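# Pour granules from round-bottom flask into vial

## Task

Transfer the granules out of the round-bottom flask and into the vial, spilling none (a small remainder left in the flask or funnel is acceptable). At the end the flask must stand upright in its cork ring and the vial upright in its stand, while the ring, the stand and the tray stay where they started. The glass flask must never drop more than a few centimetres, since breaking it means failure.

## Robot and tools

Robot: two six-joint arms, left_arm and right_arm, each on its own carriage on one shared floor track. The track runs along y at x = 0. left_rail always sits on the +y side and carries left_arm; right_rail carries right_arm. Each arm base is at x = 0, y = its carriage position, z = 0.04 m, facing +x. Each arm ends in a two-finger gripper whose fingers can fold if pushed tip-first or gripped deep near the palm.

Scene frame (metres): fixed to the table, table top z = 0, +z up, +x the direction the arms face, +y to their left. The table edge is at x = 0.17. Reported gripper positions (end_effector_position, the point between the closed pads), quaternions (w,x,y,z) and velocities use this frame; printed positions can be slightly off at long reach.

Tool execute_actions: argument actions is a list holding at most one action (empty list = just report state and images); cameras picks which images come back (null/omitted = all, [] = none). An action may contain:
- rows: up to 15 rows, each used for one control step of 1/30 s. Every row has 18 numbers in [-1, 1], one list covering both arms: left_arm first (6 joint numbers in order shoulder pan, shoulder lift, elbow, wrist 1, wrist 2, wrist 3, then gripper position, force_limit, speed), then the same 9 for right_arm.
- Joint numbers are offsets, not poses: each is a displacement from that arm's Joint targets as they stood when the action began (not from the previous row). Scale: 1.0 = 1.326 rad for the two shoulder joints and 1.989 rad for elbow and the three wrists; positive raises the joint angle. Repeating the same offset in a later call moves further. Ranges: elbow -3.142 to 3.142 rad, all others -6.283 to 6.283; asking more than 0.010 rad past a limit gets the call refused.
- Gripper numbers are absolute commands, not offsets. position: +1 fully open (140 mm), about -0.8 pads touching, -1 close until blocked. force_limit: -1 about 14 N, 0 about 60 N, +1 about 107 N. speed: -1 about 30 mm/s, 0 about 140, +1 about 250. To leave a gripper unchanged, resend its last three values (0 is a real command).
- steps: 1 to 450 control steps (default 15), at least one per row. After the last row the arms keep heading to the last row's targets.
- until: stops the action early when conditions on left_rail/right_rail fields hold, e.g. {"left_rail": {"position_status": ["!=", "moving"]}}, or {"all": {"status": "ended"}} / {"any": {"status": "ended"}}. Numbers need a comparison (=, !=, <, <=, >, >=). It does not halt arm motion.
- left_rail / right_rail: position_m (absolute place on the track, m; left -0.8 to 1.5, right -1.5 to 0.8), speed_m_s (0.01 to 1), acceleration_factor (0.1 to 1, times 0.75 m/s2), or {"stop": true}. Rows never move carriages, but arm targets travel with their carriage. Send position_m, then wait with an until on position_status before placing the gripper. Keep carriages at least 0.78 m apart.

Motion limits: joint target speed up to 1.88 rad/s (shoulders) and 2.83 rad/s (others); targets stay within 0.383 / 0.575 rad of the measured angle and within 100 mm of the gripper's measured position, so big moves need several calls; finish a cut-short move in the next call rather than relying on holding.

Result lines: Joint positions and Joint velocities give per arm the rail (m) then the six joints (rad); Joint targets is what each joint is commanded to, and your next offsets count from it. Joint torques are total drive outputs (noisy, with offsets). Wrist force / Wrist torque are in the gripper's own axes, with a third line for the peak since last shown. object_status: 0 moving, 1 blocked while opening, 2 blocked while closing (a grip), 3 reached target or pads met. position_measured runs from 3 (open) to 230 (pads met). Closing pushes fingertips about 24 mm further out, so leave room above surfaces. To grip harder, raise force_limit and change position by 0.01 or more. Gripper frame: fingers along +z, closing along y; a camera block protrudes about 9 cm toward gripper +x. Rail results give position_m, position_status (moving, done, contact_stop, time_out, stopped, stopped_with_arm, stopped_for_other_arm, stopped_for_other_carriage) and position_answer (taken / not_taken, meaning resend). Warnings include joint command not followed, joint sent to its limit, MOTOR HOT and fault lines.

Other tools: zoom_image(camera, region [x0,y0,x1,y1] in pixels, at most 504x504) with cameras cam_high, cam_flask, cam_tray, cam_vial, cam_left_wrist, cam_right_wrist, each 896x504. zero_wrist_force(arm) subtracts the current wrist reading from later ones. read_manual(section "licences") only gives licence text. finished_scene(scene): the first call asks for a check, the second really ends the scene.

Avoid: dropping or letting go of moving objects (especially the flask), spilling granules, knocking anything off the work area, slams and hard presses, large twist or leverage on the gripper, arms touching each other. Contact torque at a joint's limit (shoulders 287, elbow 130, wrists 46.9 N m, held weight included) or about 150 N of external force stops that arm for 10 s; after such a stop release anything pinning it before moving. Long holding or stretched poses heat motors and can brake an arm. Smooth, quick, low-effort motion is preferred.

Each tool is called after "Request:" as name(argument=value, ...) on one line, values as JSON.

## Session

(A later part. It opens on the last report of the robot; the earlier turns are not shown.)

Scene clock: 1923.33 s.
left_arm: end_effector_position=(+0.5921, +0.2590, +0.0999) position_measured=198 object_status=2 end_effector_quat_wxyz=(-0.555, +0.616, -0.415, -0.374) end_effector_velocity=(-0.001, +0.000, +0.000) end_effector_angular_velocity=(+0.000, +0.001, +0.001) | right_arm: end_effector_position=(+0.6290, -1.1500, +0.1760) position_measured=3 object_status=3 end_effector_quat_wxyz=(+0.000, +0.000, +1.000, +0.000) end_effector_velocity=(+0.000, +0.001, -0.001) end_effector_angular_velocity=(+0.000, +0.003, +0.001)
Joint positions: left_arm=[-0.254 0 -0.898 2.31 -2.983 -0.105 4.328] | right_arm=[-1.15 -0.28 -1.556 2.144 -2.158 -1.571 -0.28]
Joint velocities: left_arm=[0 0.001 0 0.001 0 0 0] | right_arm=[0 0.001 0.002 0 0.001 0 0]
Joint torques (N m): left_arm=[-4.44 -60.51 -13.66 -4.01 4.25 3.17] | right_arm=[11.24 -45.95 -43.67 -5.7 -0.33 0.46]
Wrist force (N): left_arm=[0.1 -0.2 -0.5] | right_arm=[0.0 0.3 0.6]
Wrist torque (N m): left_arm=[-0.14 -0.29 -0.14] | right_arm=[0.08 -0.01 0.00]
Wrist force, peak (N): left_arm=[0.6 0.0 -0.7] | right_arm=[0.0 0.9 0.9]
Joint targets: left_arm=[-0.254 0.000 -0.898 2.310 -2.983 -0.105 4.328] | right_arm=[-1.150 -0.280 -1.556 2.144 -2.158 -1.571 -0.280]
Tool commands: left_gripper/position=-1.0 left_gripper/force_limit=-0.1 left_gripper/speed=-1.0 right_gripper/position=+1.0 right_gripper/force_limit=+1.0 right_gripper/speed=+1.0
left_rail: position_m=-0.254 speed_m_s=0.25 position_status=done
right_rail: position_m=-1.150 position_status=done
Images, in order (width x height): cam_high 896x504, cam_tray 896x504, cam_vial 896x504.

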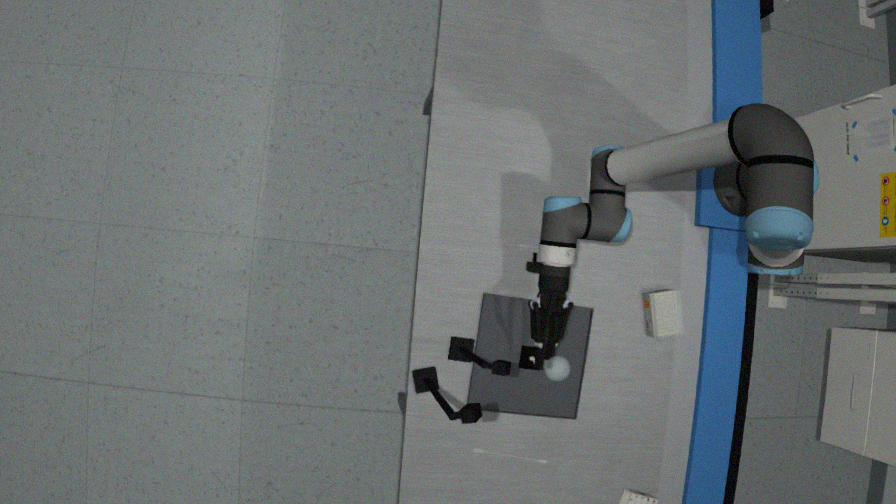

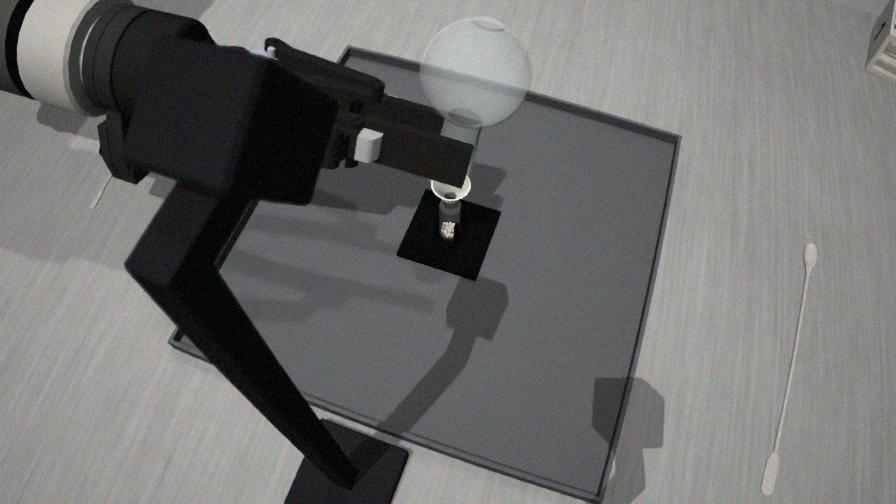

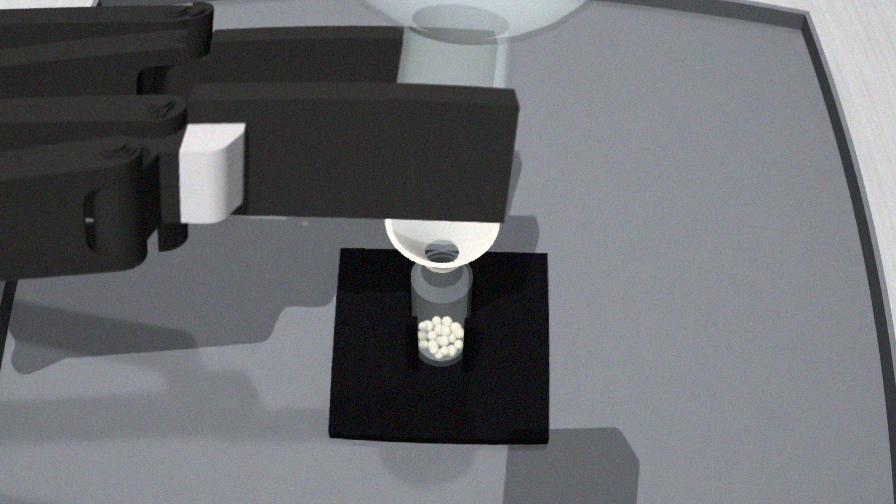

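I'll check the current state before retreating from the funnel.

Request:
execute_actions(actions=[], cameras=["cam_tray", "cam_vial", "cam_left_wrist"])

Scene clock: 1953.80 s.
left_arm: end_effector_position=(+0.5921, +0.2590, +0.0999) position_measured=198 object_status=2 end_effector_quat_wxyz=(-0.555, +0.616, -0.415, -0.374) end_effector_velocity=(+0.000, +0.000, +0.000) end_effector_angular_velocity=(+0.000, +0.000, +0.000) | right_arm: end_effector_position=(+0.6290, -1.1500, +0.1760) position_measured=3 object_status=3 end_effector_quat_wxyz=(+0.000, +0.000, +1.000, +0.000) end_effector_velocity=(+0.000, +0.000, +0.001) end_effector_angular_velocity=(-0.001, -0.001, +0.000)
Joint positions: left_arm=[-0.254 0 -0.898 2.31 -2.983 -0.105 4.328] | right_arm=[-1.15 -0.28 -1.556 2.144 -2.158 -1.571 -0.281]
Joint velocities: left_arm=[0 0 0 -0.001 0 0 0.001] | right_arm=[0 0 -0.001 0 0 0 0]
Joint torques (N m): left_arm=[-3.64 -61.95 -5.77 -5.08 4.48 3.24] | right_arm=[10.44 -44.17 -44.8 -5.76 -0.38 0.62]
Wrist force (N): left_arm=[0.5 -0.2 -0.4] | right_arm=[0.0 0.3 0.6]
Wrist torque (N m): left_arm=[-0.13 -0.37 -0.14] | right_arm=[0.06 0.00 0.00]
Wrist force, peak (N): left_arm=[0.2 0.3 -0.8] | right_arm=[-0.1 0.6 1.0]
Joint targets: left_arm=[-0.254 0.000 -0.898 2.310 -2.983 -0.105 4.328] | right_arm=[-1.150 -0.280 -1.556 2.144 -2.158 -1.571 -0.280]
Tool commands: left_gripper/position=-1.0 left_gripper/force_limit=-0.1 left_gripper/speed=-1.0 right_gripper/position=+1.0 right_gripper/force_limit=+1.0 right_gripper/speed=+1.0
left_rail: position_m=-0.254 speed_m_s=0.25 position_status=done
right_rail: position_m=-1.150 position_status=done
Images, in order (width x height): cam_tray 896x504, cam_vial 896x504, cam_left_wrist 896x504.

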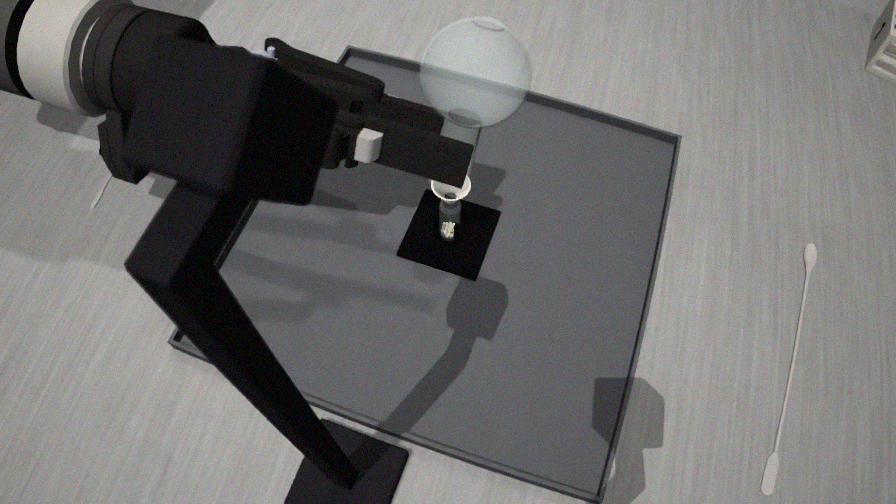

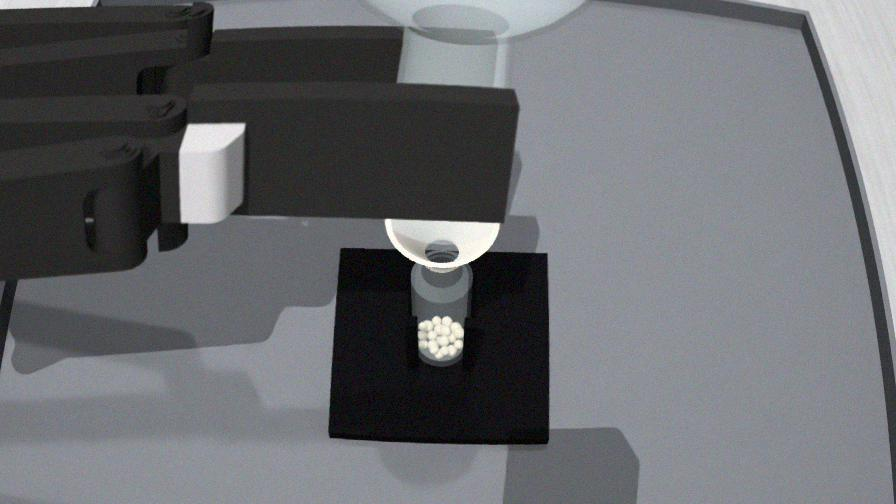

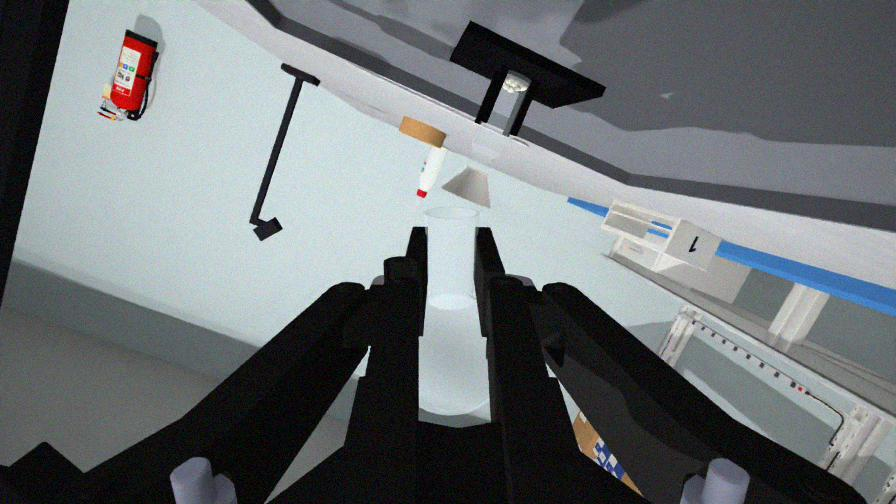

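Request:
zoom_image(camera="cam_vial", region=[200, 180, 420, 304])

Request:
zoom_image(camera="cam_left_wrist", region=[580, 40, 760, 141])

Request:
zoom_image(camera="cam_tray", region=[380, 120, 540, 210])

Scaled by 2.291 from the camera's 896x504 image, which has a finer 1280x720 frame.

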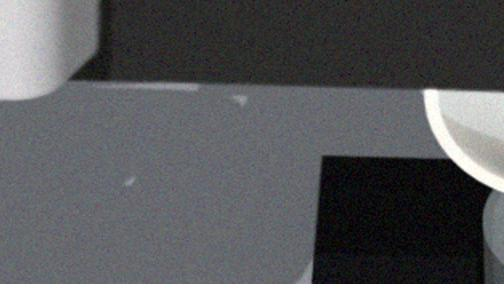

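Scaled by 2.800 from the camera's 896x504 image, which has a finer 1280x720 frame.

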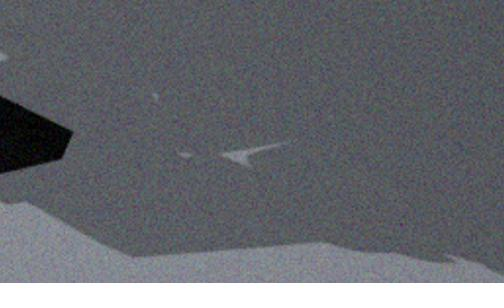

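Scaled by 3.150 from the camera's 896x504 image, which has a finer 1280x720 frame.

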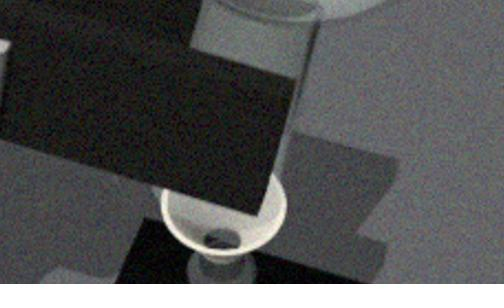

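Request:
execute_actions(actions=[{"rows":[[0,-0.00007,0.00002,0.00003,0,-0.00078,-1,-0.1,-1,0,0,0,0,0,0,1,1,1],[0,-0.00051,0.00016,0.00018,0,-0.00556,-1,-0.1,-1,0,0,0,0,0,0,1,1,1],[0,-0.00154,0.00049,0.00055,0,-0.01677,-1,-0.1,-1,0,0,0,0,0,0,1,1,1],[0,-0.00324,0.00104,0.00116,0,-0.0353,-1,-0.1,-1,0,0,0,0,0,0,1,1,1],[0,-0.00558,0.00179,0.00199,0,-0.06078,-1,-0.1,-1,0,0,0,0,0,0,1,1,1],[0,-0.00844,0.00271,0.00302,0,-0.09191,-1,-0.1,-1,0,0,0,0,0,0,1,1,1],[0,-0.01164,0.00374,0.00416,0,-0.12675,-1,-0.1,-1,0,0,0,0,0,0,1,1,1],[0,-0.01496,0.0048,0.00534,0,-0.16283,-1,-0.1,-1,0,0,0,0,0,0,1,1,1],[0,-0.01816,0.00583,0.00648,0,-0.19766,-1,-0.1,-1,0,0,0,0,0,0,1,1,1],[0,-0.02102,0.00675,0.00751,0,-0.22879,-1,-0.1,-1,0,0,0,0,0,0,1,1,1],[0,-0.02336,0.0075,0.00834,0,-0.25427,-1,-0.1,-1,0,0,0,0,0,0,1,1,1],[0,-0.02506,0.00805,0.00895,0,-0.27281,-1,-0.1,-1,0,0,0,0,0,0,1,1,1],[0,-0.02609,0.00838,0.00932,0,-0.28401,-1,-0.1,-1,0,0,0,0,0,0,1,1,1],[0,-0.02653,0.00852,0.00947,0,-0.28879,-1,-0.1,-1,0,0,0,0,0,0,1,1,1],[0,-0.0266,0.00854,0.0095,0,-0.28957,-1,-0.1,-1,0,0,0,0,0,0,1,1,1]],"steps":22}], cameras=["cam_tray", "cam_vial"])

Scene clock: 1999.00 s.
left_arm: end_effector_position=(+0.5852, +0.2590, +0.1148) position_measured=198 object_status=2 end_effector_quat_wxyz=(-0.638, +0.709, -0.224, -0.201) end_effector_velocity=(+0.000, +0.000, +0.001) end_effector_angular_velocity=(+0.001, -0.003, +0.001) | right_arm: end_effector_position=(+0.6290, -1.1500, +0.1760) position_measured=3 object_status=3 end_effector_quat_wxyz=(+0.000, +0.000, +1.000, +0.000) end_effector_velocity=(-0.001, +0.000, -0.001) end_effector_angular_velocity=(+0.000, +0.002, +0.000)
Joint positions: left_arm=[-0.254 0 -0.933 2.327 -2.964 -0.105 3.752] | right_arm=[-1.15 -0.28 -1.556 2.144 -2.158 -1.571 -0.28]
Joint velocities: left_arm=[0 0 0 0 0.001 0.001 -0.003] | right_arm=[0 0 0.001 0 0.001 0 0]
Joint torques (N m): left_arm=[-3.65 -82.84 0.18 -3.09 4.12 -2.25] | right_arm=[11.36 -44.72 -44.75 -5.66 -0.11 0.36]
Wrist force (N): left_arm=[-0.4 -0.1 -0.3] | right_arm=[0.0 0.1 0.6]
Wrist torque (N m): left_arm=[-0.15 -0.26 -0.12] | right_arm=[0.03 -0.01 0.00]
Wrist force, peak (N): left_arm=[-0.9 -0.9 -0.1] | right_arm=[-0.2 0.9 0.8]
Joint targets: left_arm=[-0.254 0.000 -0.933 2.327 -2.964 -0.105 3.752] | right_arm=[-1.150 -0.280 -1.556 2.144 -2.158 -1.571 -0.280]
left_rail: position_m=-0.254 speed_m_s=0.25 position_status=done
right_rail: position_m=-1.150 position_status=done
Images, in order (width x height): cam_tray 896x504, cam_vial 896x504.

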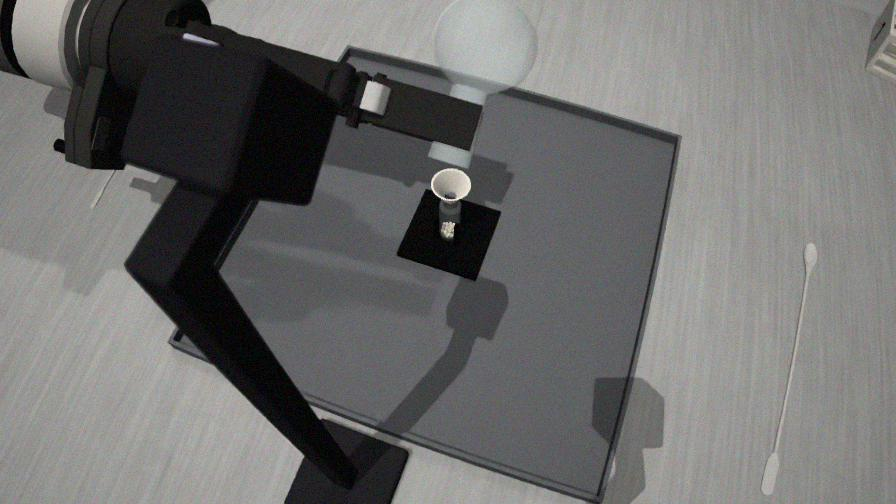

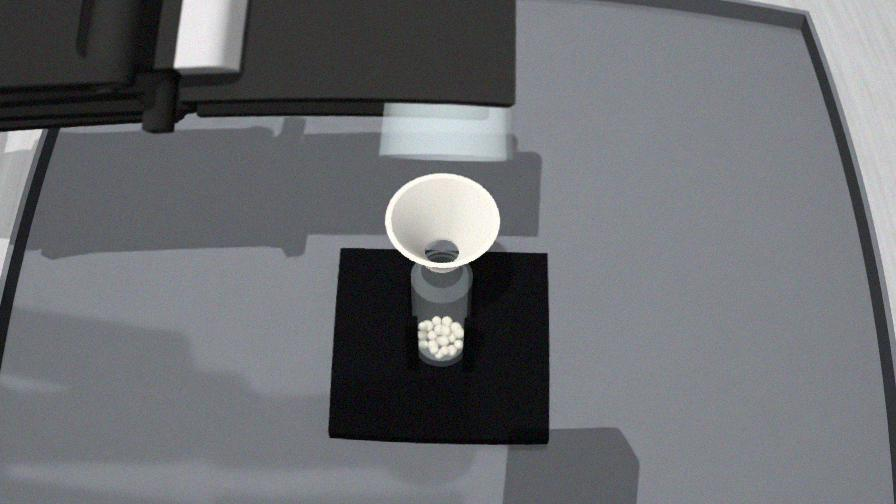

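Request:
execute_actions(actions=[{"rows":[[0,-0.00031,0.00001,0.00019,0,-0.00041,-1,-0.1,-1,0,0,0,0,0,0,1,1,1],[0,-0.00222,0.00009,0.00138,0,-0.00295,-1,-0.1,-1,0,0,0,0,0,0,1,1,1],[0,-0.00669,0.00028,0.00418,0,-0.00889,-1,-0.1,-1,0,0,0,0,0,0,1,1,1],[0,-0.01408,0.00059,0.00879,0,-0.01872,-1,-0.1,-1,0,0,0,0,0,0,1,1,1],[0,-0.02424,0.00102,0.01514,0,-0.03223,-1,-0.1,-1,0,0,0,0,0,0,1,1,1],[0,-0.03665,0.00155,0.02289,0,-0.04874,-1,-0.1,-1,0,0,0,0,0,0,1,1,1],[0,-0.05055,0.00213,0.03156,0,-0.06721,-1,-0.1,-1,0,0,0,0,0,0,1,1,1],[0,-0.06494,0.00274,0.04055,0,-0.08635,-1,-0.1,-1,0,0,0,0,0,0,1,1,1],[0,-0.07883,0.00333,0.04922,0,-0.10482,-1,-0.1,-1,0,0,0,0,0,0,1,1,1],[0,-0.09124,0.00385,0.05698,0,-0.12133,-1,-0.1,-1,0,0,0,0,0,0,1,1,1],[0,-0.10141,0.00428,0.06332,0,-0.13484,-1,-0.1,-1,0,0,0,0,0,0,1,1,1],[0,-0.1088,0.00459,0.06794,0,-0.14467,-1,-0.1,-1,0,0,0,0,0,0,1,1,1],[0,-0.11327,0.00478,0.07073,0,-0.15061,-1,-0.1,-1,0,0,0,0,0,0,1,1,1],[0,-0.11517,0.00486,0.07192,0,-0.15315,-1,-0.1,-1,0,0,0,0,0,0,1,1,1],[0,-0.11548,0.00488,0.07211,0,-0.15356,-1,-0.1,-1,0,0,0,0,0,0,1,1,1]],"steps":22}], cameras=["cam_tray", "cam_vial"])

Scene clock: 2030.67 s.
left_arm: end_effector_position=(+0.5852, +0.2590, +0.1847) position_measured=198 object_status=2 end_effector_quat_wxyz=(-0.661, +0.735, -0.113, -0.102) end_effector_velocity=(+0.000, +0.000, +0.001) end_effector_angular_velocity=(+0.000, -0.003, +0.000) | right_arm: end_effector_position=(+0.6290, -1.1500, +0.1760) position_measured=3 object_status=3 end_effector_quat_wxyz=(+0.000, +0.000, +1.000, +0.000) end_effector_velocity=(+0.000, -0.001, +0.001) end_effector_angular_velocity=(+0.000, -0.002, -0.001)
Joint positions: left_arm=[-0.254 0 -1.086 2.337 -2.821 -0.105 3.447] | right_arm=[-1.15 -0.28 -1.556 2.144 -2.158 -1.571 -0.281]
Joint velocities: left_arm=[0 0 -0.002 0 0.001 0 -0.002] | right_arm=[0 -0.001 -0.001 0 -0.001 0 0]
Joint torques (N m): left_arm=[-2.53 -73.34 -6.34 -3.32 4.27 -2.64] | right_arm=[10.96 -44.51 -43.24 -6.06 -0.3 0.28]
Wrist force (N): left_arm=[-0.6 -0.5 0.0] | right_arm=[-0.2 0.2 0.6]
Wrist torque (N m): left_arm=[-0.24 -0.23 -0.11] | right_arm=[0.05 0.03 0.01]
Wrist force, peak (N): left_arm=[-1.3 -2.3 -0.2] | right_arm=[-0.1 0.4 1.2]
Joint targets: left_arm=[-0.254 0.000 -1.087 2.337 -2.821 -0.105 3.447] | right_arm=[-1.150 -0.280 -1.556 2.144 -2.158 -1.571 -0.280]
left_rail: position_m=-0.254 speed_m_s=0.25 position_status=done
right_rail: position_m=-1.150 position_status=done
Images, in order (width x height): cam_tray 896x504, cam_vial 896x504.

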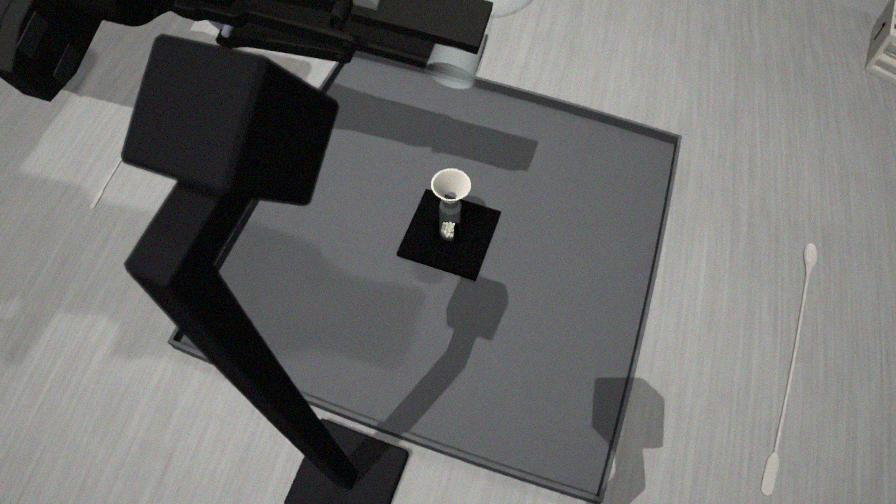

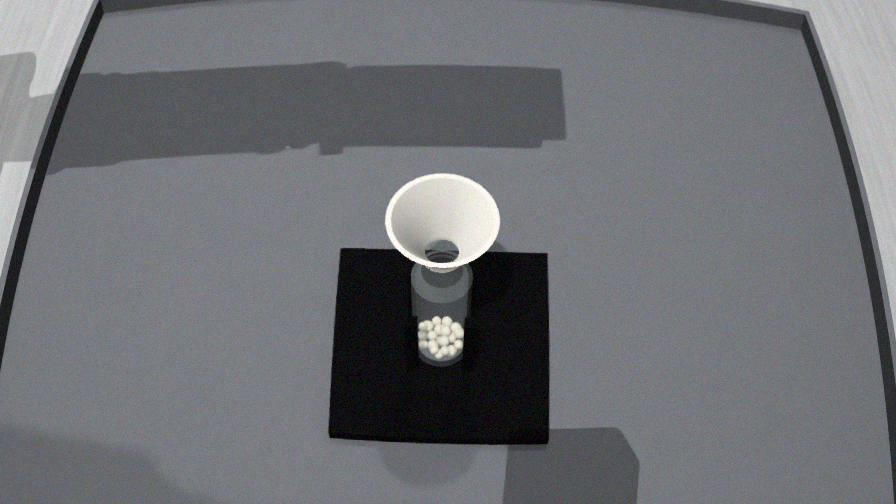

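Request:
execute_actions(actions=[{"rows":[[0,-0.00028,-0.00001,0.0002,0,-0.00041,-1,-0.1,-1,0,0,0,0,0,0,1,1,1],[0,-0.00196,-0.00008,0.00139,0,-0.00295,-1,-0.1,-1,0,0,0,0,0,0,1,1,1],[0,-0.00592,-0.00024,0.00419,0,-0.00889,-1,-0.1,-1,0,0,0,0,0,0,1,1,1],[0,-0.01247,-0.00051,0.00882,0,-0.01872,-1,-0.1,-1,0,0,0,0,0,0,1,1,1],[0,-0.02147,-0.00088,0.01519,0,-0.03223,-1,-0.1,-1,0,0,0,0,0,0,1,1,1],[0,-0.03246,-0.00133,0.02297,0,-0.04874,-1,-0.1,-1,0,0,0,0,0,0,1,1,1],[0,-0.04477,-0.00183,0.03167,0,-0.06721,-1,-0.1,-1,0,0,0,0,0,0,1,1,1],[0,-0.05751,-0.00235,0.04069,0,-0.08635,-1,-0.1,-1,0,0,0,0,0,0,1,1,1],[0,-0.06982,-0.00285,0.0494,0,-0.10482,-1,-0.1,-1,0,0,0,0,0,0,1,1,1],[0,-0.08081,-0.0033,0.05717,0,-0.12133,-1,-0.1,-1,0,0,0,0,0,0,1,1,1],[0,-0.08981,-0.00367,0.06354,0,-0.13484,-1,-0.1,-1,0,0,0,0,0,0,1,1,1],[0,-0.09636,-0.00393,0.06817,0,-0.14467,-1,-0.1,-1,0,0,0,0,0,0,1,1,1],[0,-0.10032,-0.0041,0.07097,0,-0.15061,-1,-0.1,-1,0,0,0,0,0,0,1,1,1],[0,-0.102,-0.00416,0.07217,0,-0.15315,-1,-0.1,-1,0,0,0,0,0,0,1,1,1],[0,-0.10228,-0.00418,0.07236,0,-0.15356,-1,-0.1,-1,0,0,0,0,0,0,1,1,1]],"steps":22}], cameras=["cam_tray", "cam_vial", "cam_left_wrist"])

Scene clock: 2079.10 s.
left_arm: end_effector_position=(+0.5853, +0.2590, +0.2497) position_measured=198 object_status=2 end_effector_quat_wxyz=(-0.669, +0.743, +0.000, +0.000) end_effector_velocity=(+0.000, +0.000, +0.001) end_effector_angular_velocity=(+0.000, -0.005, +0.001) | right_arm: end_effector_position=(+0.6290, -1.1500, +0.1760) position_measured=3 object_status=3 end_effector_quat_wxyz=(+0.000, +0.000, +1.000, +0.000) end_effector_velocity=(+0.000, -0.001, +0.000) end_effector_angular_velocity=(-0.001, +0.000, +0.000)
Joint positions: left_arm=[-0.254 0 -1.222 2.329 -2.677 -0.105 3.142] | right_arm=[-1.15 -0.28 -1.556 2.144 -2.158 -1.571 -0.28]
Joint velocities: left_arm=[0 0 -0.001 0 0.002 0 -0.005] | right_arm=[0 0 0 -0.001 0.001 -0.002 0]
Joint torques (N m): left_arm=[-2.49 -76.9 -35.67 -3.26 4.53 -3.47] | right_arm=[9.62 -45.71 -44.47 -5.65 -0.67 -0.13]
Wrist force (N): left_arm=[-0.8 -0.4 -0.2] | right_arm=[0.0 0.7 0.7]
Wrist torque (N m): left_arm=[-0.20 -0.24 -0.14] | right_arm=[0.15 -0.02 0.00]
Wrist force, peak (N): left_arm=[-1.3 -2.3 -0.1] | right_arm=[-0.5 0.8 0.9]
Joint targets: left_arm=[-0.254 0.000 -1.222 2.329 -2.677 -0.105 3.141] | right_arm=[-1.150 -0.280 -1.556 2.144 -2.158 -1.571 -0.280]
left_rail: position_m=-0.254 speed_m_s=0.25 position_status=done
right_rail: position_m=-1.150 position_status=done
Images, in order (width x height): cam_tray 896x504, cam_vial 896x504, cam_left_wrist 896x504.

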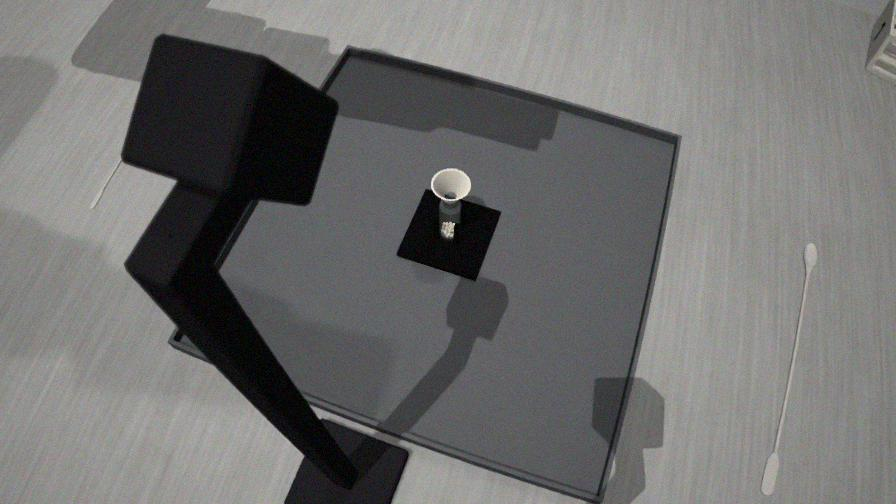

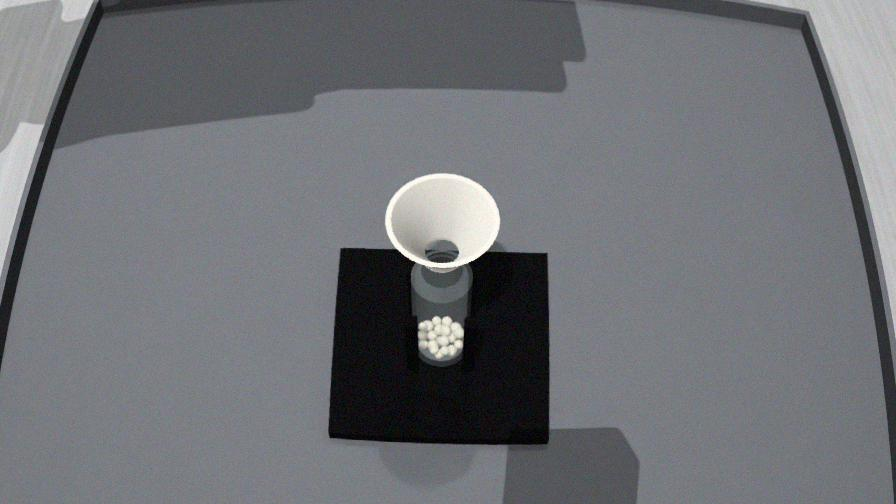

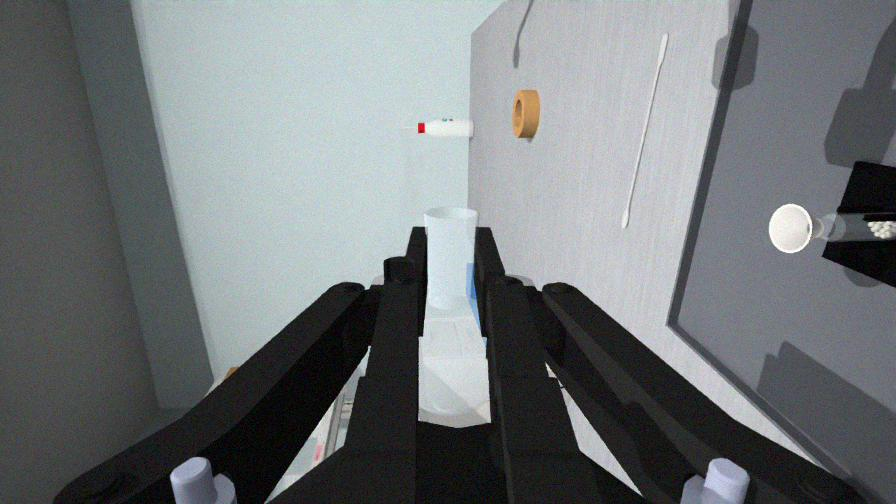

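Request:
zoom_image(camera="cam_tray", region=[160, 40, 420, 186])

Request:
zoom_image(camera="cam_tray", region=[420, 40, 680, 186])

Request:
zoom_image(camera="cam_tray", region=[420, 180, 680, 326])

Request:
zoom_image(camera="cam_tray", region=[420, 320, 680, 466])

Request:
zoom_image(camera="cam_left_wrist", region=[370, 190, 530, 440])

Scaled by 1.938 from the camera's 896x504 image, which has a finer 1280x720 frame.

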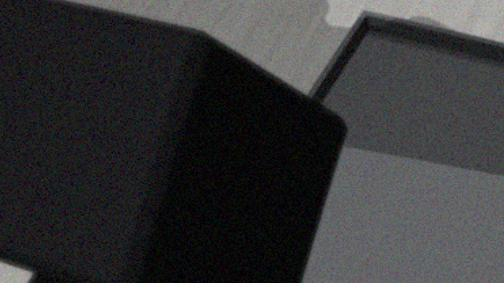

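Scaled by 1.938 from the camera's 896x504 image, which has a finer 1280x720 frame.

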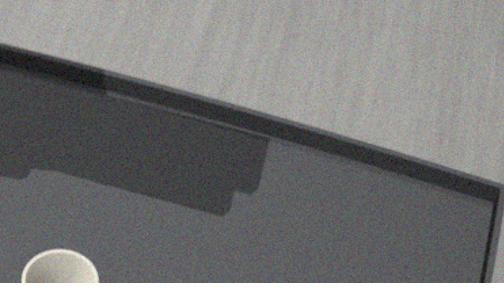

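Scaled by 1.938 from the camera's 896x504 image, which has a finer 1280x720 frame.

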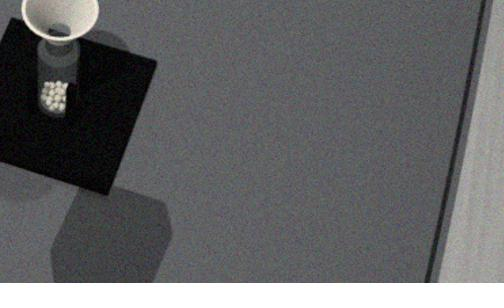

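Scaled by 1.938 from the camera's 896x504 image, which has a finer 1280x720 frame.

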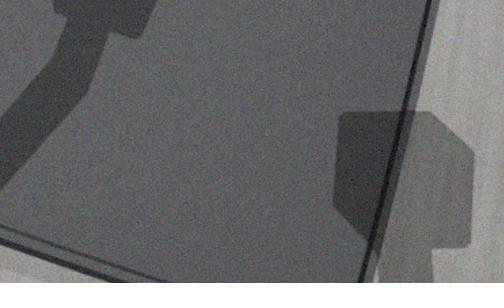

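Scaled by 2.016 from the camera's 896x504 image, which has a finer 1280x720 frame.

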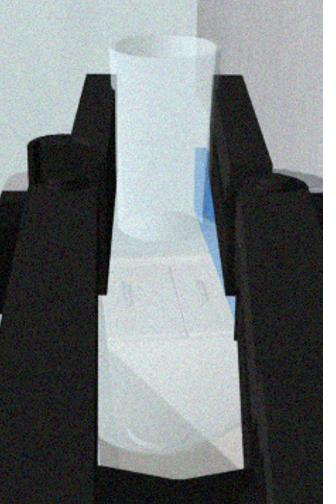

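Request:
execute_actions(actions=[{"rows":[[0,0,-0.00012,0.00083,0.00005,-0.00071,-1,-0.1,-1,0,0,0,0,0,0,1,1,1],[0,-0.00003,-0.00082,0.00589,0.00034,-0.00505,-1,-0.1,-1,0,0,0,0,0,0,1,1,1],[0,-0.00008,-0.00247,0.01777,0.00102,-0.01524,-1,-0.1,-1,0,0,0,0,0,0,1,1,1],[0,-0.00016,-0.00521,0.03741,0.00214,-0.03209,-1,-0.1,-1,0,0,0,0,0,0,1,1,1],[0,-0.00028,-0.00897,0.06442,0.00368,-0.05526,-1,-0.1,-1,0,0,0,0,0,0,1,1,1],[0,-0.00043,-0.01357,0.09741,0.00557,-0.08355,-1,-0.1,-1,0,0,0,0,0,0,1,1,1],[0,-0.00059,-0.01871,0.13432,0.00768,-0.11522,-1,-0.1,-1,0,0,0,0,0,0,1,1,1],[0,-0.00076,-0.02403,0.17256,0.00987,-0.14802,-1,-0.1,-1,0,0,0,0,0,0,1,1,1],[0,-0.00092,-0.02918,0.20948,0.01198,-0.17969,-1,-0.1,-1,0,0,0,0,0,0,1,1,1],[0,-0.00106,-0.03377,0.24247,0.01387,-0.20799,-1,-0.1,-1,0,0,0,0,0,0,1,1,1],[0,-0.00118,-0.03753,0.26948,0.01541,-0.23116,-1,-0.1,-1,0,0,0,0,0,0,1,1,1],[0,-0.00127,-0.04027,0.28912,0.01653,-0.248,-1,-0.1,-1,0,0,0,0,0,0,1,1,1],[0,-0.00132,-0.04192,0.30099,0.01721,-0.25819,-1,-0.1,-1,0,0,0,0,0,0,1,1,1],[0,-0.00134,-0.04263,0.30606,0.0175,-0.26254,-1,-0.1,-1,0,0,0,0,0,0,1,1,1],[0,-0.00134,-0.04274,0.30689,0.01755,-0.26325,-1,-0.1,-1,0,0,0,0,0,0,1,1,1]],"steps":22}], cameras=["cam_left_wrist"])

Scene clock: 2106.60 s.
left_arm: end_effector_position=(+0.5996, +0.2600, +0.2294) position_measured=198 object_status=2 end_effector_quat_wxyz=(+0.685, -0.728, -0.012, +0.012) end_effector_velocity=(+0.000, +0.000, +0.000) end_effector_angular_velocity=(+0.001, +0.002, -0.001) | right_arm: end_effector_position=(+0.6290, -1.1500, +0.1760) position_measured=3 object_status=3 end_effector_quat_wxyz=(+0.000, +0.000, +1.000, +0.000) end_effector_velocity=(+0.001, -0.001, +0.001) end_effector_angular_velocity=(+0.000, -0.001, -0.002)
Joint positions: left_arm=[-0.254 0 -1.224 2.244 -2.067 -0.07 2.618] | right_arm=[-1.15 -0.28 -1.556 2.144 -2.158 -1.571 -0.28]
Joint velocities: left_arm=[0 0 0 0 0.003 0.001 -0.001] | right_arm=[0 -0.001 0 -0.001 0 0 0]
Joint torques (N m): left_arm=[-3.16 -74.47 -38.28 -2.12 5.34 -3.34] | right_arm=[11.46 -45.97 -43.57 -6.12 -0.05 0.14]
Wrist force (N): left_arm=[-0.8 -0.8 -0.2] | right_arm=[0.0 0.5 0.4]
Wrist torque (N m): left_arm=[-0.25 -0.26 -0.14] | right_arm=[0.11 -0.01 0.01]
Wrist force, peak (N): left_arm=[-1.8 -1.3 0.1] | right_arm=[-0.4 0.7 0.8]
Joint targets: left_arm=[-0.254 0.000 -1.224 2.244 -2.067 -0.070 2.618] | right_arm=[-1.150 -0.280 -1.556 2.144 -2.158 -1.571 -0.280]
left_rail: position_m=-0.254 speed_m_s=0.25 position_status=done
right_rail: position_m=-1.150 position_status=done
Images, in order (width x height): cam_left_wrist 896x504.

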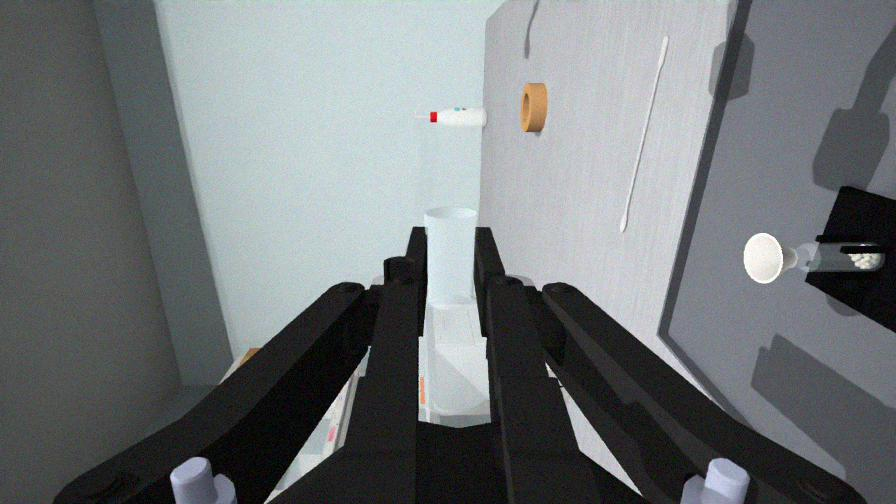

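Request:
execute_actions(actions=[{"rows":[[0,0,-0.00012,0.00083,0.00005,-0.00071,-1,-0.1,-1,0,0,0,0,0,0,1,1,1],[0,-0.00003,-0.00082,0.00589,0.00034,-0.00505,-1,-0.1,-1,0,0,0,0,0,0,1,1,1],[0,-0.00008,-0.00247,0.01777,0.00102,-0.01524,-1,-0.1,-1,0,0,0,0,0,0,1,1,1],[0,-0.00016,-0.00521,0.03741,0.00214,-0.03209,-1,-0.1,-1,0,0,0,0,0,0,1,1,1],[0,-0.00028,-0.00897,0.06442,0.00368,-0.05526,-1,-0.1,-1,0,0,0,0,0,0,1,1,1],[0,-0.00043,-0.01357,0.09741,0.00557,-0.08355,-1,-0.1,-1,0,0,0,0,0,0,1,1,1],[0,-0.00059,-0.01871,0.13432,0.00768,-0.11522,-1,-0.1,-1,0,0,0,0,0,0,1,1,1],[0,-0.00076,-0.02403,0.17256,0.00987,-0.14802,-1,-0.1,-1,0,0,0,0,0,0,1,1,1],[0,-0.00092,-0.02918,0.20948,0.01198,-0.17969,-1,-0.1,-1,0,0,0,0,0,0,1,1,1],[0,-0.00106,-0.03377,0.24247,0.01387,-0.20799,-1,-0.1,-1,0,0,0,0,0,0,1,1,1],[0,-0.00118,-0.03753,0.26948,0.01541,-0.23116,-1,-0.1,-1,0,0,0,0,0,0,1,1,1],[0,-0.00127,-0.04027,0.28912,0.01653,-0.248,-1,-0.1,-1,0,0,0,0,0,0,1,1,1],[0,-0.00132,-0.04192,0.30099,0.01721,-0.25819,-1,-0.1,-1,0,0,0,0,0,0,1,1,1],[0,-0.00134,-0.04263,0.30606,0.0175,-0.26254,-1,-0.1,-1,0,0,0,0,0,0,1,1,1],[0,-0.00134,-0.04274,0.30689,0.01755,-0.26325,-1,-0.1,-1,0,0,0,0,0,0,1,1,1]],"steps":22}], cameras=[])

Request:
execute_actions(actions=[{"rows":[[0,0,-0.00012,0.00083,0.00005,-0.00071,-1,-0.1,-1,0,0,0,0,0,0,1,1,1],[0,-0.00003,-0.00082,0.00589,0.00034,-0.00505,-1,-0.1,-1,0,0,0,0,0,0,1,1,1],[0,-0.00008,-0.00247,0.01777,0.00102,-0.01524,-1,-0.1,-1,0,0,0,0,0,0,1,1,1],[0,-0.00016,-0.00521,0.03741,0.00214,-0.03209,-1,-0.1,-1,0,0,0,0,0,0,1,1,1],[0,-0.00028,-0.00897,0.06442,0.00368,-0.05526,-1,-0.1,-1,0,0,0,0,0,0,1,1,1],[0,-0.00043,-0.01357,0.09741,0.00557,-0.08355,-1,-0.1,-1,0,0,0,0,0,0,1,1,1],[0,-0.00059,-0.01871,0.13432,0.00768,-0.11522,-1,-0.1,-1,0,0,0,0,0,0,1,1,1],[0,-0.00076,-0.02403,0.17256,0.00987,-0.14802,-1,-0.1,-1,0,0,0,0,0,0,1,1,1],[0,-0.00092,-0.02918,0.20948,0.01198,-0.17969,-1,-0.1,-1,0,0,0,0,0,0,1,1,1],[0,-0.00106,-0.03377,0.24247,0.01387,-0.20799,-1,-0.1,-1,0,0,0,0,0,0,1,1,1],[0,-0.00118,-0.03753,0.26948,0.01541,-0.23116,-1,-0.1,-1,0,0,0,0,0,0,1,1,1],[0,-0.00127,-0.04027,0.28912,0.01653,-0.248,-1,-0.1,-1,0,0,0,0,0,0,1,1,1],[0,-0.00132,-0.04192,0.30099,0.01721,-0.25819,-1,-0.1,-1,0,0,0,0,0,0,1,1,1],[0,-0.00134,-0.04263,0.30606,0.0175,-0.26254,-1,-0.1,-1,0,0,0,0,0,0,1,1,1],[0,-0.00134,-0.04274,0.30689,0.01755,-0.26325,-1,-0.1,-1,0,0,0,0,0,0,1,1,1]],"steps":22}], cameras=["cam_left_wrist", "cam_vial", "cam_flask"])

Scene clock: 2129.27 s.
left_arm: end_effector_position=(+0.5973, +0.2606, +0.2283) position_measured=198 object_status=2 end_effector_quat_wxyz=(+0.701, -0.713, -0.011, +0.011) end_effector_velocity=(+0.001, +0.000, +0.000) end_effector_angular_velocity=(+0.000, +0.000, -0.001) | right_arm: end_effector_position=(+0.6290, -1.1500, +0.1760) position_measured=3 object_status=3 end_effector_quat_wxyz=(+0.000, +0.000, +1.000, +0.000) end_effector_velocity=(+0.000, +0.000, -0.001) end_effector_angular_velocity=(+0.001, +0.000, +0.000)
Joint positions: left_arm=[-0.254 0 -1.226 2.159 -1.457 -0.035 2.095] | right_arm=[-1.15 -0.28 -1.556 2.144 -2.158 -1.571 -0.281]
Joint velocities: left_arm=[0 -0.001 0 -0.001 0.003 0 -0.002] | right_arm=[0 -0.001 0 0.001 -0.001 0 0]
Joint torques (N m): left_arm=[-1.73 -76.49 -40.64 -0.08 4.17 -2.6] | right_arm=[7.62 -44.39 -43.37 -5.63 -0.73 0.3]
Wrist force (N): left_arm=[-1.5 -0.5 0.1] | right_arm=[0.1 0.6 0.6]
Wrist torque (N m): left_arm=[-0.20 -0.08 -0.15] | right_arm=[0.14 -0.05 0.01]
Wrist force, peak (N): left_arm=[-1.8 -1.1 -0.3] | right_arm=[0.0 0.7 1.0]
Joint targets: left_arm=[-0.254 0.000 -1.226 2.159 -1.457 -0.035 2.094] | right_arm=[-1.150 -0.280 -1.556 2.144 -2.158 -1.571 -0.280]
left_rail: position_m=-0.254 speed_m_s=0.25 position_status=done
right_rail: position_m=-1.150 position_status=done
No camera images: "cameras" was empty.

Scene clock: 2130.53 s.
left_arm: end_effector_position=(+0.5852, +0.2608, +0.2498) position_measured=198 object_status=2 end_effector_quat_wxyz=(+0.707, -0.707, +0.000, +0.000) end_effector_velocity=(+0.000, +0.000, +0.000) end_effector_angular_velocity=(+0.000, -0.001, -0.001) | right_arm: end_effector_position=(+0.6290, -1.1500, +0.1760) position_measured=3 object_status=3 end_effector_quat_wxyz=(+0.000, +0.000, +1.000, +0.000) end_effector_velocity=(-0.001, +0.000, +0.000) end_effector_angular_velocity=(+0.000, +0.001, -0.001)
Joint positions: left_arm=[-0.254 0 -1.227 2.074 -0.847 0 1.571] | right_arm=[-1.15 -0.28 -1.556 2.144 -2.158 -1.571 -0.28]
Joint velocities: left_arm=[0 0 0 -0.001 0.003 0.001 -0.004] | right_arm=[0 0 -0.001 0.001 0.001 0 0]
Joint torques (N m): left_arm=[-2.18 -76.25 -41.48 2.58 2.89 -1.75] | right_arm=[7.98 -43.89 -43.25 -5.83 -0.61 0.41]
Wrist force (N): left_arm=[-0.9 -0.3 -0.1] | right_arm=[0.2 0.5 0.8]
Wrist torque (N m): left_arm=[-0.12 -0.14 -0.14] | right_arm=[0.12 -0.05 0.00]
Wrist force, peak (N): left_arm=[-1.7 -0.8 0.1] | right_arm=[-0.1 0.5 1.1]
Joint targets: left_arm=[-0.254 0.000 -1.227 2.074 -0.846 0.000 1.571] | right_arm=[-1.150 -0.280 -1.556 2.144 -2.158 -1.571 -0.280]
left_rail: position_m=-0.254 speed_m_s=0.25 position_status=done
right_rail: position_m=-1.150 position_status=done
Images, in order (width x height): cam_flask 896x504, cam_vial 896x504, cam_left_wrist 896x504.

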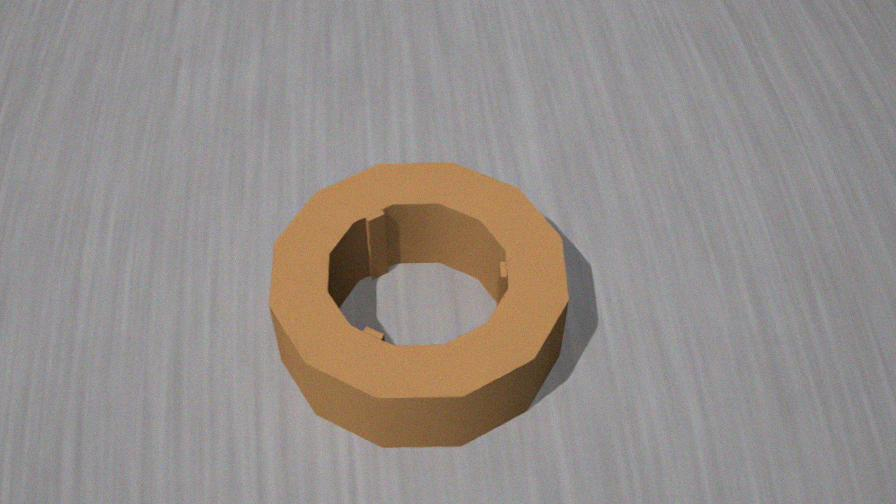

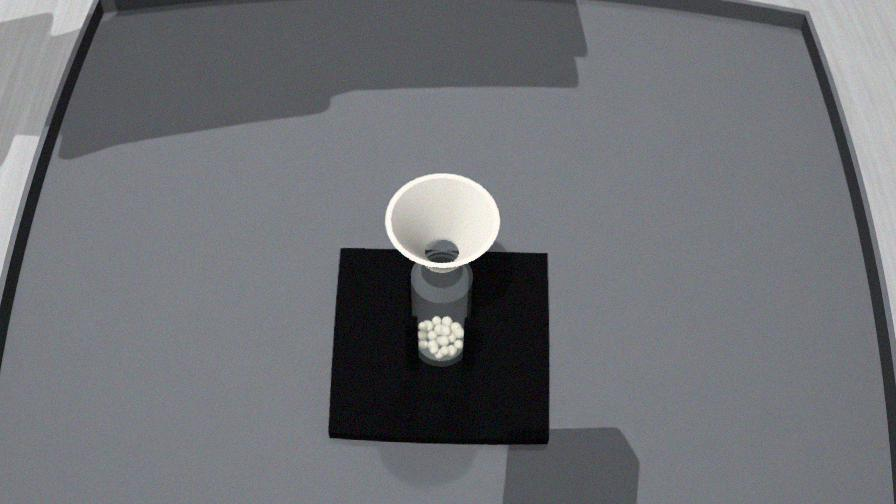

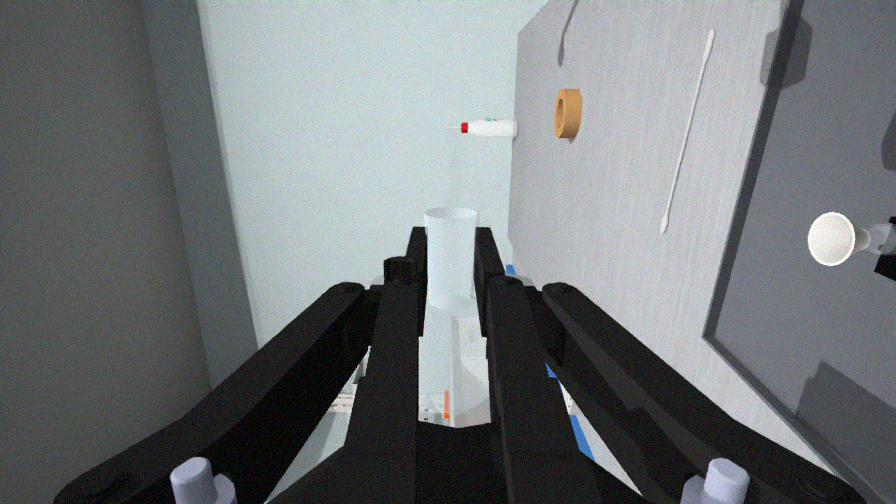

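Request:
zoom_image(camera="cam_flask", region=[320, 190, 520, 370])

Scaled by 2.520 from the camera's 896x504 image, which has a finer 1280x720 frame.

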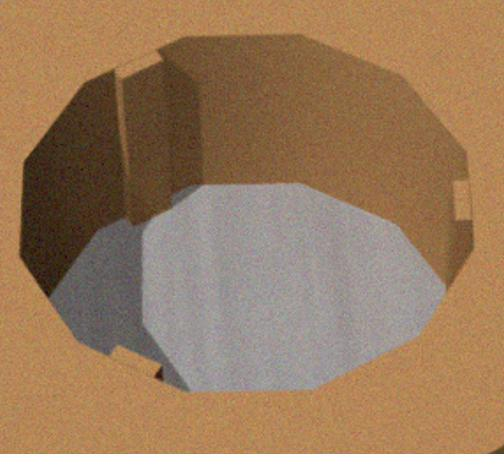

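Request:
execute_actions(actions=[{"rows":[[0,0,0,0,0,-0.00071,-1,-0.1,-1,0,0,0,0,0,0,1,1,1],[0,0,0,0,0,-0.00505,-1,-0.1,-1,0,0,0,0,0,0,1,1,1],[0,0,0,0,0,-0.01524,-1,-0.1,-1,0,0,0,0,0,0,1,1,1],[0,0,0,0,0,-0.03209,-1,-0.1,-1,0,0,0,0,0,0,1,1,1],[0,0,0,0,0,-0.05526,-1,-0.1,-1,0,0,0,0,0,0,1,1,1],[0,0,0,0,0,-0.08355,-1,-0.1,-1,0,0,0,0,0,0,1,1,1],[0,0,0,0,0,-0.11522,-1,-0.1,-1,0,0,0,0,0,0,1,1,1],[0,0,0,0,0,-0.14802,-1,-0.1,-1,0,0,0,0,0,0,1,1,1],[0,0,0,0,0,-0.17969,-1,-0.1,-1,0,0,0,0,0,0,1,1,1],[0,0,0,0,0,-0.20799,-1,-0.1,-1,0,0,0,0,0,0,1,1,1],[0,0,0,0,0,-0.23116,-1,-0.1,-1,0,0,0,0,0,0,1,1,1],[0,0,0,0,0,-0.248,-1,-0.1,-1,0,0,0,0,0,0,1,1,1],[0,0,0,0,0,-0.25819,-1,-0.1,-1,0,0,0,0,0,0,1,1,1],[0,0,0,0,0,-0.26254,-1,-0.1,-1,0,0,0,0,0,0,1,1,1],[0,0,0,0,0,-0.26325,-1,-0.1,-1,0,0,0,0,0,0,1,1,1]],"steps":22}], cameras=[])

Request:
execute_actions(actions=[{"rows":[[0,0,0,0,0,-0.00071,-1,-0.1,-1,0,0,0,0,0,0,1,1,1],[0,0,0,0,0,-0.00505,-1,-0.1,-1,0,0,0,0,0,0,1,1,1],[0,0,0,0,0,-0.01524,-1,-0.1,-1,0,0,0,0,0,0,1,1,1],[0,0,0,0,0,-0.03209,-1,-0.1,-1,0,0,0,0,0,0,1,1,1],[0,0,0,0,0,-0.05526,-1,-0.1,-1,0,0,0,0,0,0,1,1,1],[0,0,0,0,0,-0.08355,-1,-0.1,-1,0,0,0,0,0,0,1,1,1],[0,0,0,0,0,-0.11522,-1,-0.1,-1,0,0,0,0,0,0,1,1,1],[0,0,0,0,0,-0.14802,-1,-0.1,-1,0,0,0,0,0,0,1,1,1],[0,0,0,0,0,-0.17969,-1,-0.1,-1,0,0,0,0,0,0,1,1,1],[0,0,0,0,0,-0.20799,-1,-0.1,-1,0,0,0,0,0,0,1,1,1],[0,0,0,0,0,-0.23116,-1,-0.1,-1,0,0,0,0,0,0,1,1,1],[0,0,0,0,0,-0.248,-1,-0.1,-1,0,0,0,0,0,0,1,1,1],[0,0,0,0,0,-0.25819,-1,-0.1,-1,0,0,0,0,0,0,1,1,1],[0,0,0,0,0,-0.26254,-1,-0.1,-1,0,0,0,0,0,0,1,1,1],[0,0,0,0,0,-0.26325,-1,-0.1,-1,0,0,0,0,0,0,1,1,1]],"steps":22}], cameras=["cam_left_wrist"])

Scene clock: 2170.17 s.
left_arm: end_effector_position=(+0.5852, +0.2608, +0.2498) position_measured=198 object_status=2 end_effector_quat_wxyz=(+0.683, -0.683, -0.183, -0.183) end_effector_velocity=(+0.000, +0.000, +0.000) end_effector_angular_velocity=(+0.000, -0.003, +0.000) | right_arm: end_effector_position=(+0.6290, -1.1500, +0.1760) position_measured=3 object_status=3 end_effector_quat_wxyz=(+0.000, +0.000, +1.000, +0.000) end_effector_velocity=(+0.000, +0.001, +0.000) end_effector_angular_velocity=(+0.001, -0.001, +0.001)
Joint positions: left_arm=[-0.254 0 -1.227 2.074 -0.846 0 1.048] | right_arm=[-1.15 -0.28 -1.556 2.144 -2.158 -1.571 -0.281]
Joint velocities: left_arm=[0 0 0 -0.001 0 0 -0.003] | right_arm=[0 0.001 -0.001 0.001 0 0.001 0]
Joint torques (N m): left_arm=[-1.87 -76.25 -29.74 0.48 2.27 -2.86] | right_arm=[11.2 -44.06 -43.45 -6.17 -0.04 0.23]
Wrist force (N): left_arm=[-1.7 -0.6 0.6] | right_arm=[-0.1 0.4 0.4]
Wrist torque (N m): left_arm=[-0.11 0.02 -0.12] | right_arm=[0.09 0.01 0.00]
Wrist force, peak (N): left_arm=[-2.0 -0.3 0.6] | right_arm=[-0.1 0.8 1.0]
Joint targets: left_arm=[-0.254 0.000 -1.227 2.074 -0.846 0.000 1.047] | right_arm=[-1.150 -0.280 -1.556 2.144 -2.158 -1.571 -0.280]
left_rail: position_m=-0.254 speed_m_s=0.25 position_status=done
right_rail: position_m=-1.150 position_status=done
No camera images: "cameras" was empty.

Scene clock: 2171.40 s.
left_arm: end_effector_position=(+0.5852, +0.2608, +0.2498) position_measured=198 object_status=2 end_effector_quat_wxyz=(+0.612, -0.613, -0.353, -0.353) end_effector_velocity=(+0.000, +0.000, +0.000) end_effector_angular_velocity=(+0.000, -0.006, +0.000) | right_arm: end_effector_position=(+0.6290, -1.1500, +0.1760) position_measured=3 object_status=3 end_effector_quat_wxyz=(+0.000, +0.000, +1.000, +0.000) end_effector_velocity=(+0.001, +0.000, +0.000) end_effector_angular_velocity=(+0.001, -0.001, -0.001)
Joint positions: left_arm=[-0.254 0 -1.227 2.074 -0.846 0 0.524] | right_arm=[-1.15 -0.28 -1.556 2.144 -2.158 -1.571 -0.28]
Joint velocities: left_arm=[0 0 0 0 0 0.001 -0.006] | right_arm=[0 -0.001 0 -0.001 0 0.001 0]
Joint torques (N m): left_arm=[-1.06 -77.08 -26.64 0.03 2.52 -2.14] | right_arm=[9.43 -46.79 -43.56 -5.61 -0.52 -0.15]
Wrist force (N): left_arm=[-1.3 -0.5 0.5] | right_arm=[-0.1 0.5 0.7]
Wrist torque (N m): left_arm=[0.01 -0.04 -0.08] | right_arm=[0.12 0.01 0.00]
Wrist force, peak (N): left_arm=[-1.8 -0.6 0.6] | right_arm=[-0.2 0.3 1.2]
Joint targets: left_arm=[-0.254 0.000 -1.227 2.074 -0.846 0.000 0.524] | right_arm=[-1.150 -0.280 -1.556 2.144 -2.158 -1.571 -0.280]
left_rail: position_m=-0.254 speed_m_s=0.25 position_status=done
right_rail: position_m=-1.150 position_status=done
Images, in order (width x height): cam_left_wrist 896x504.

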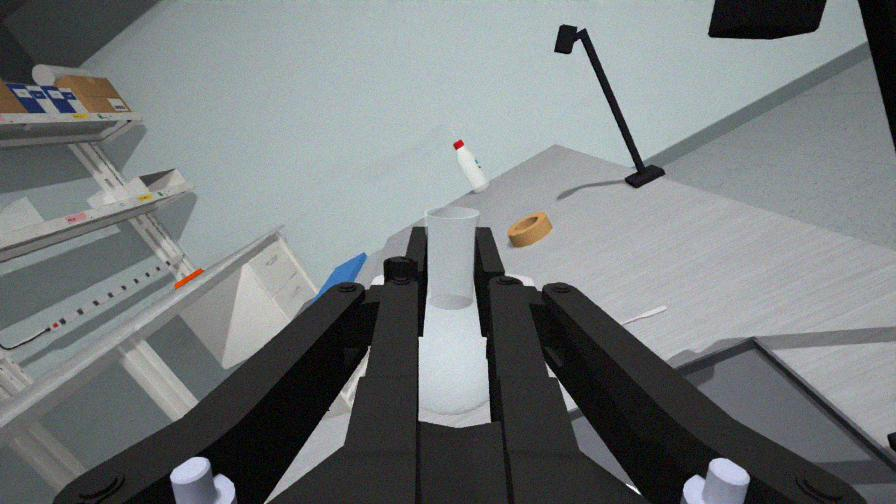

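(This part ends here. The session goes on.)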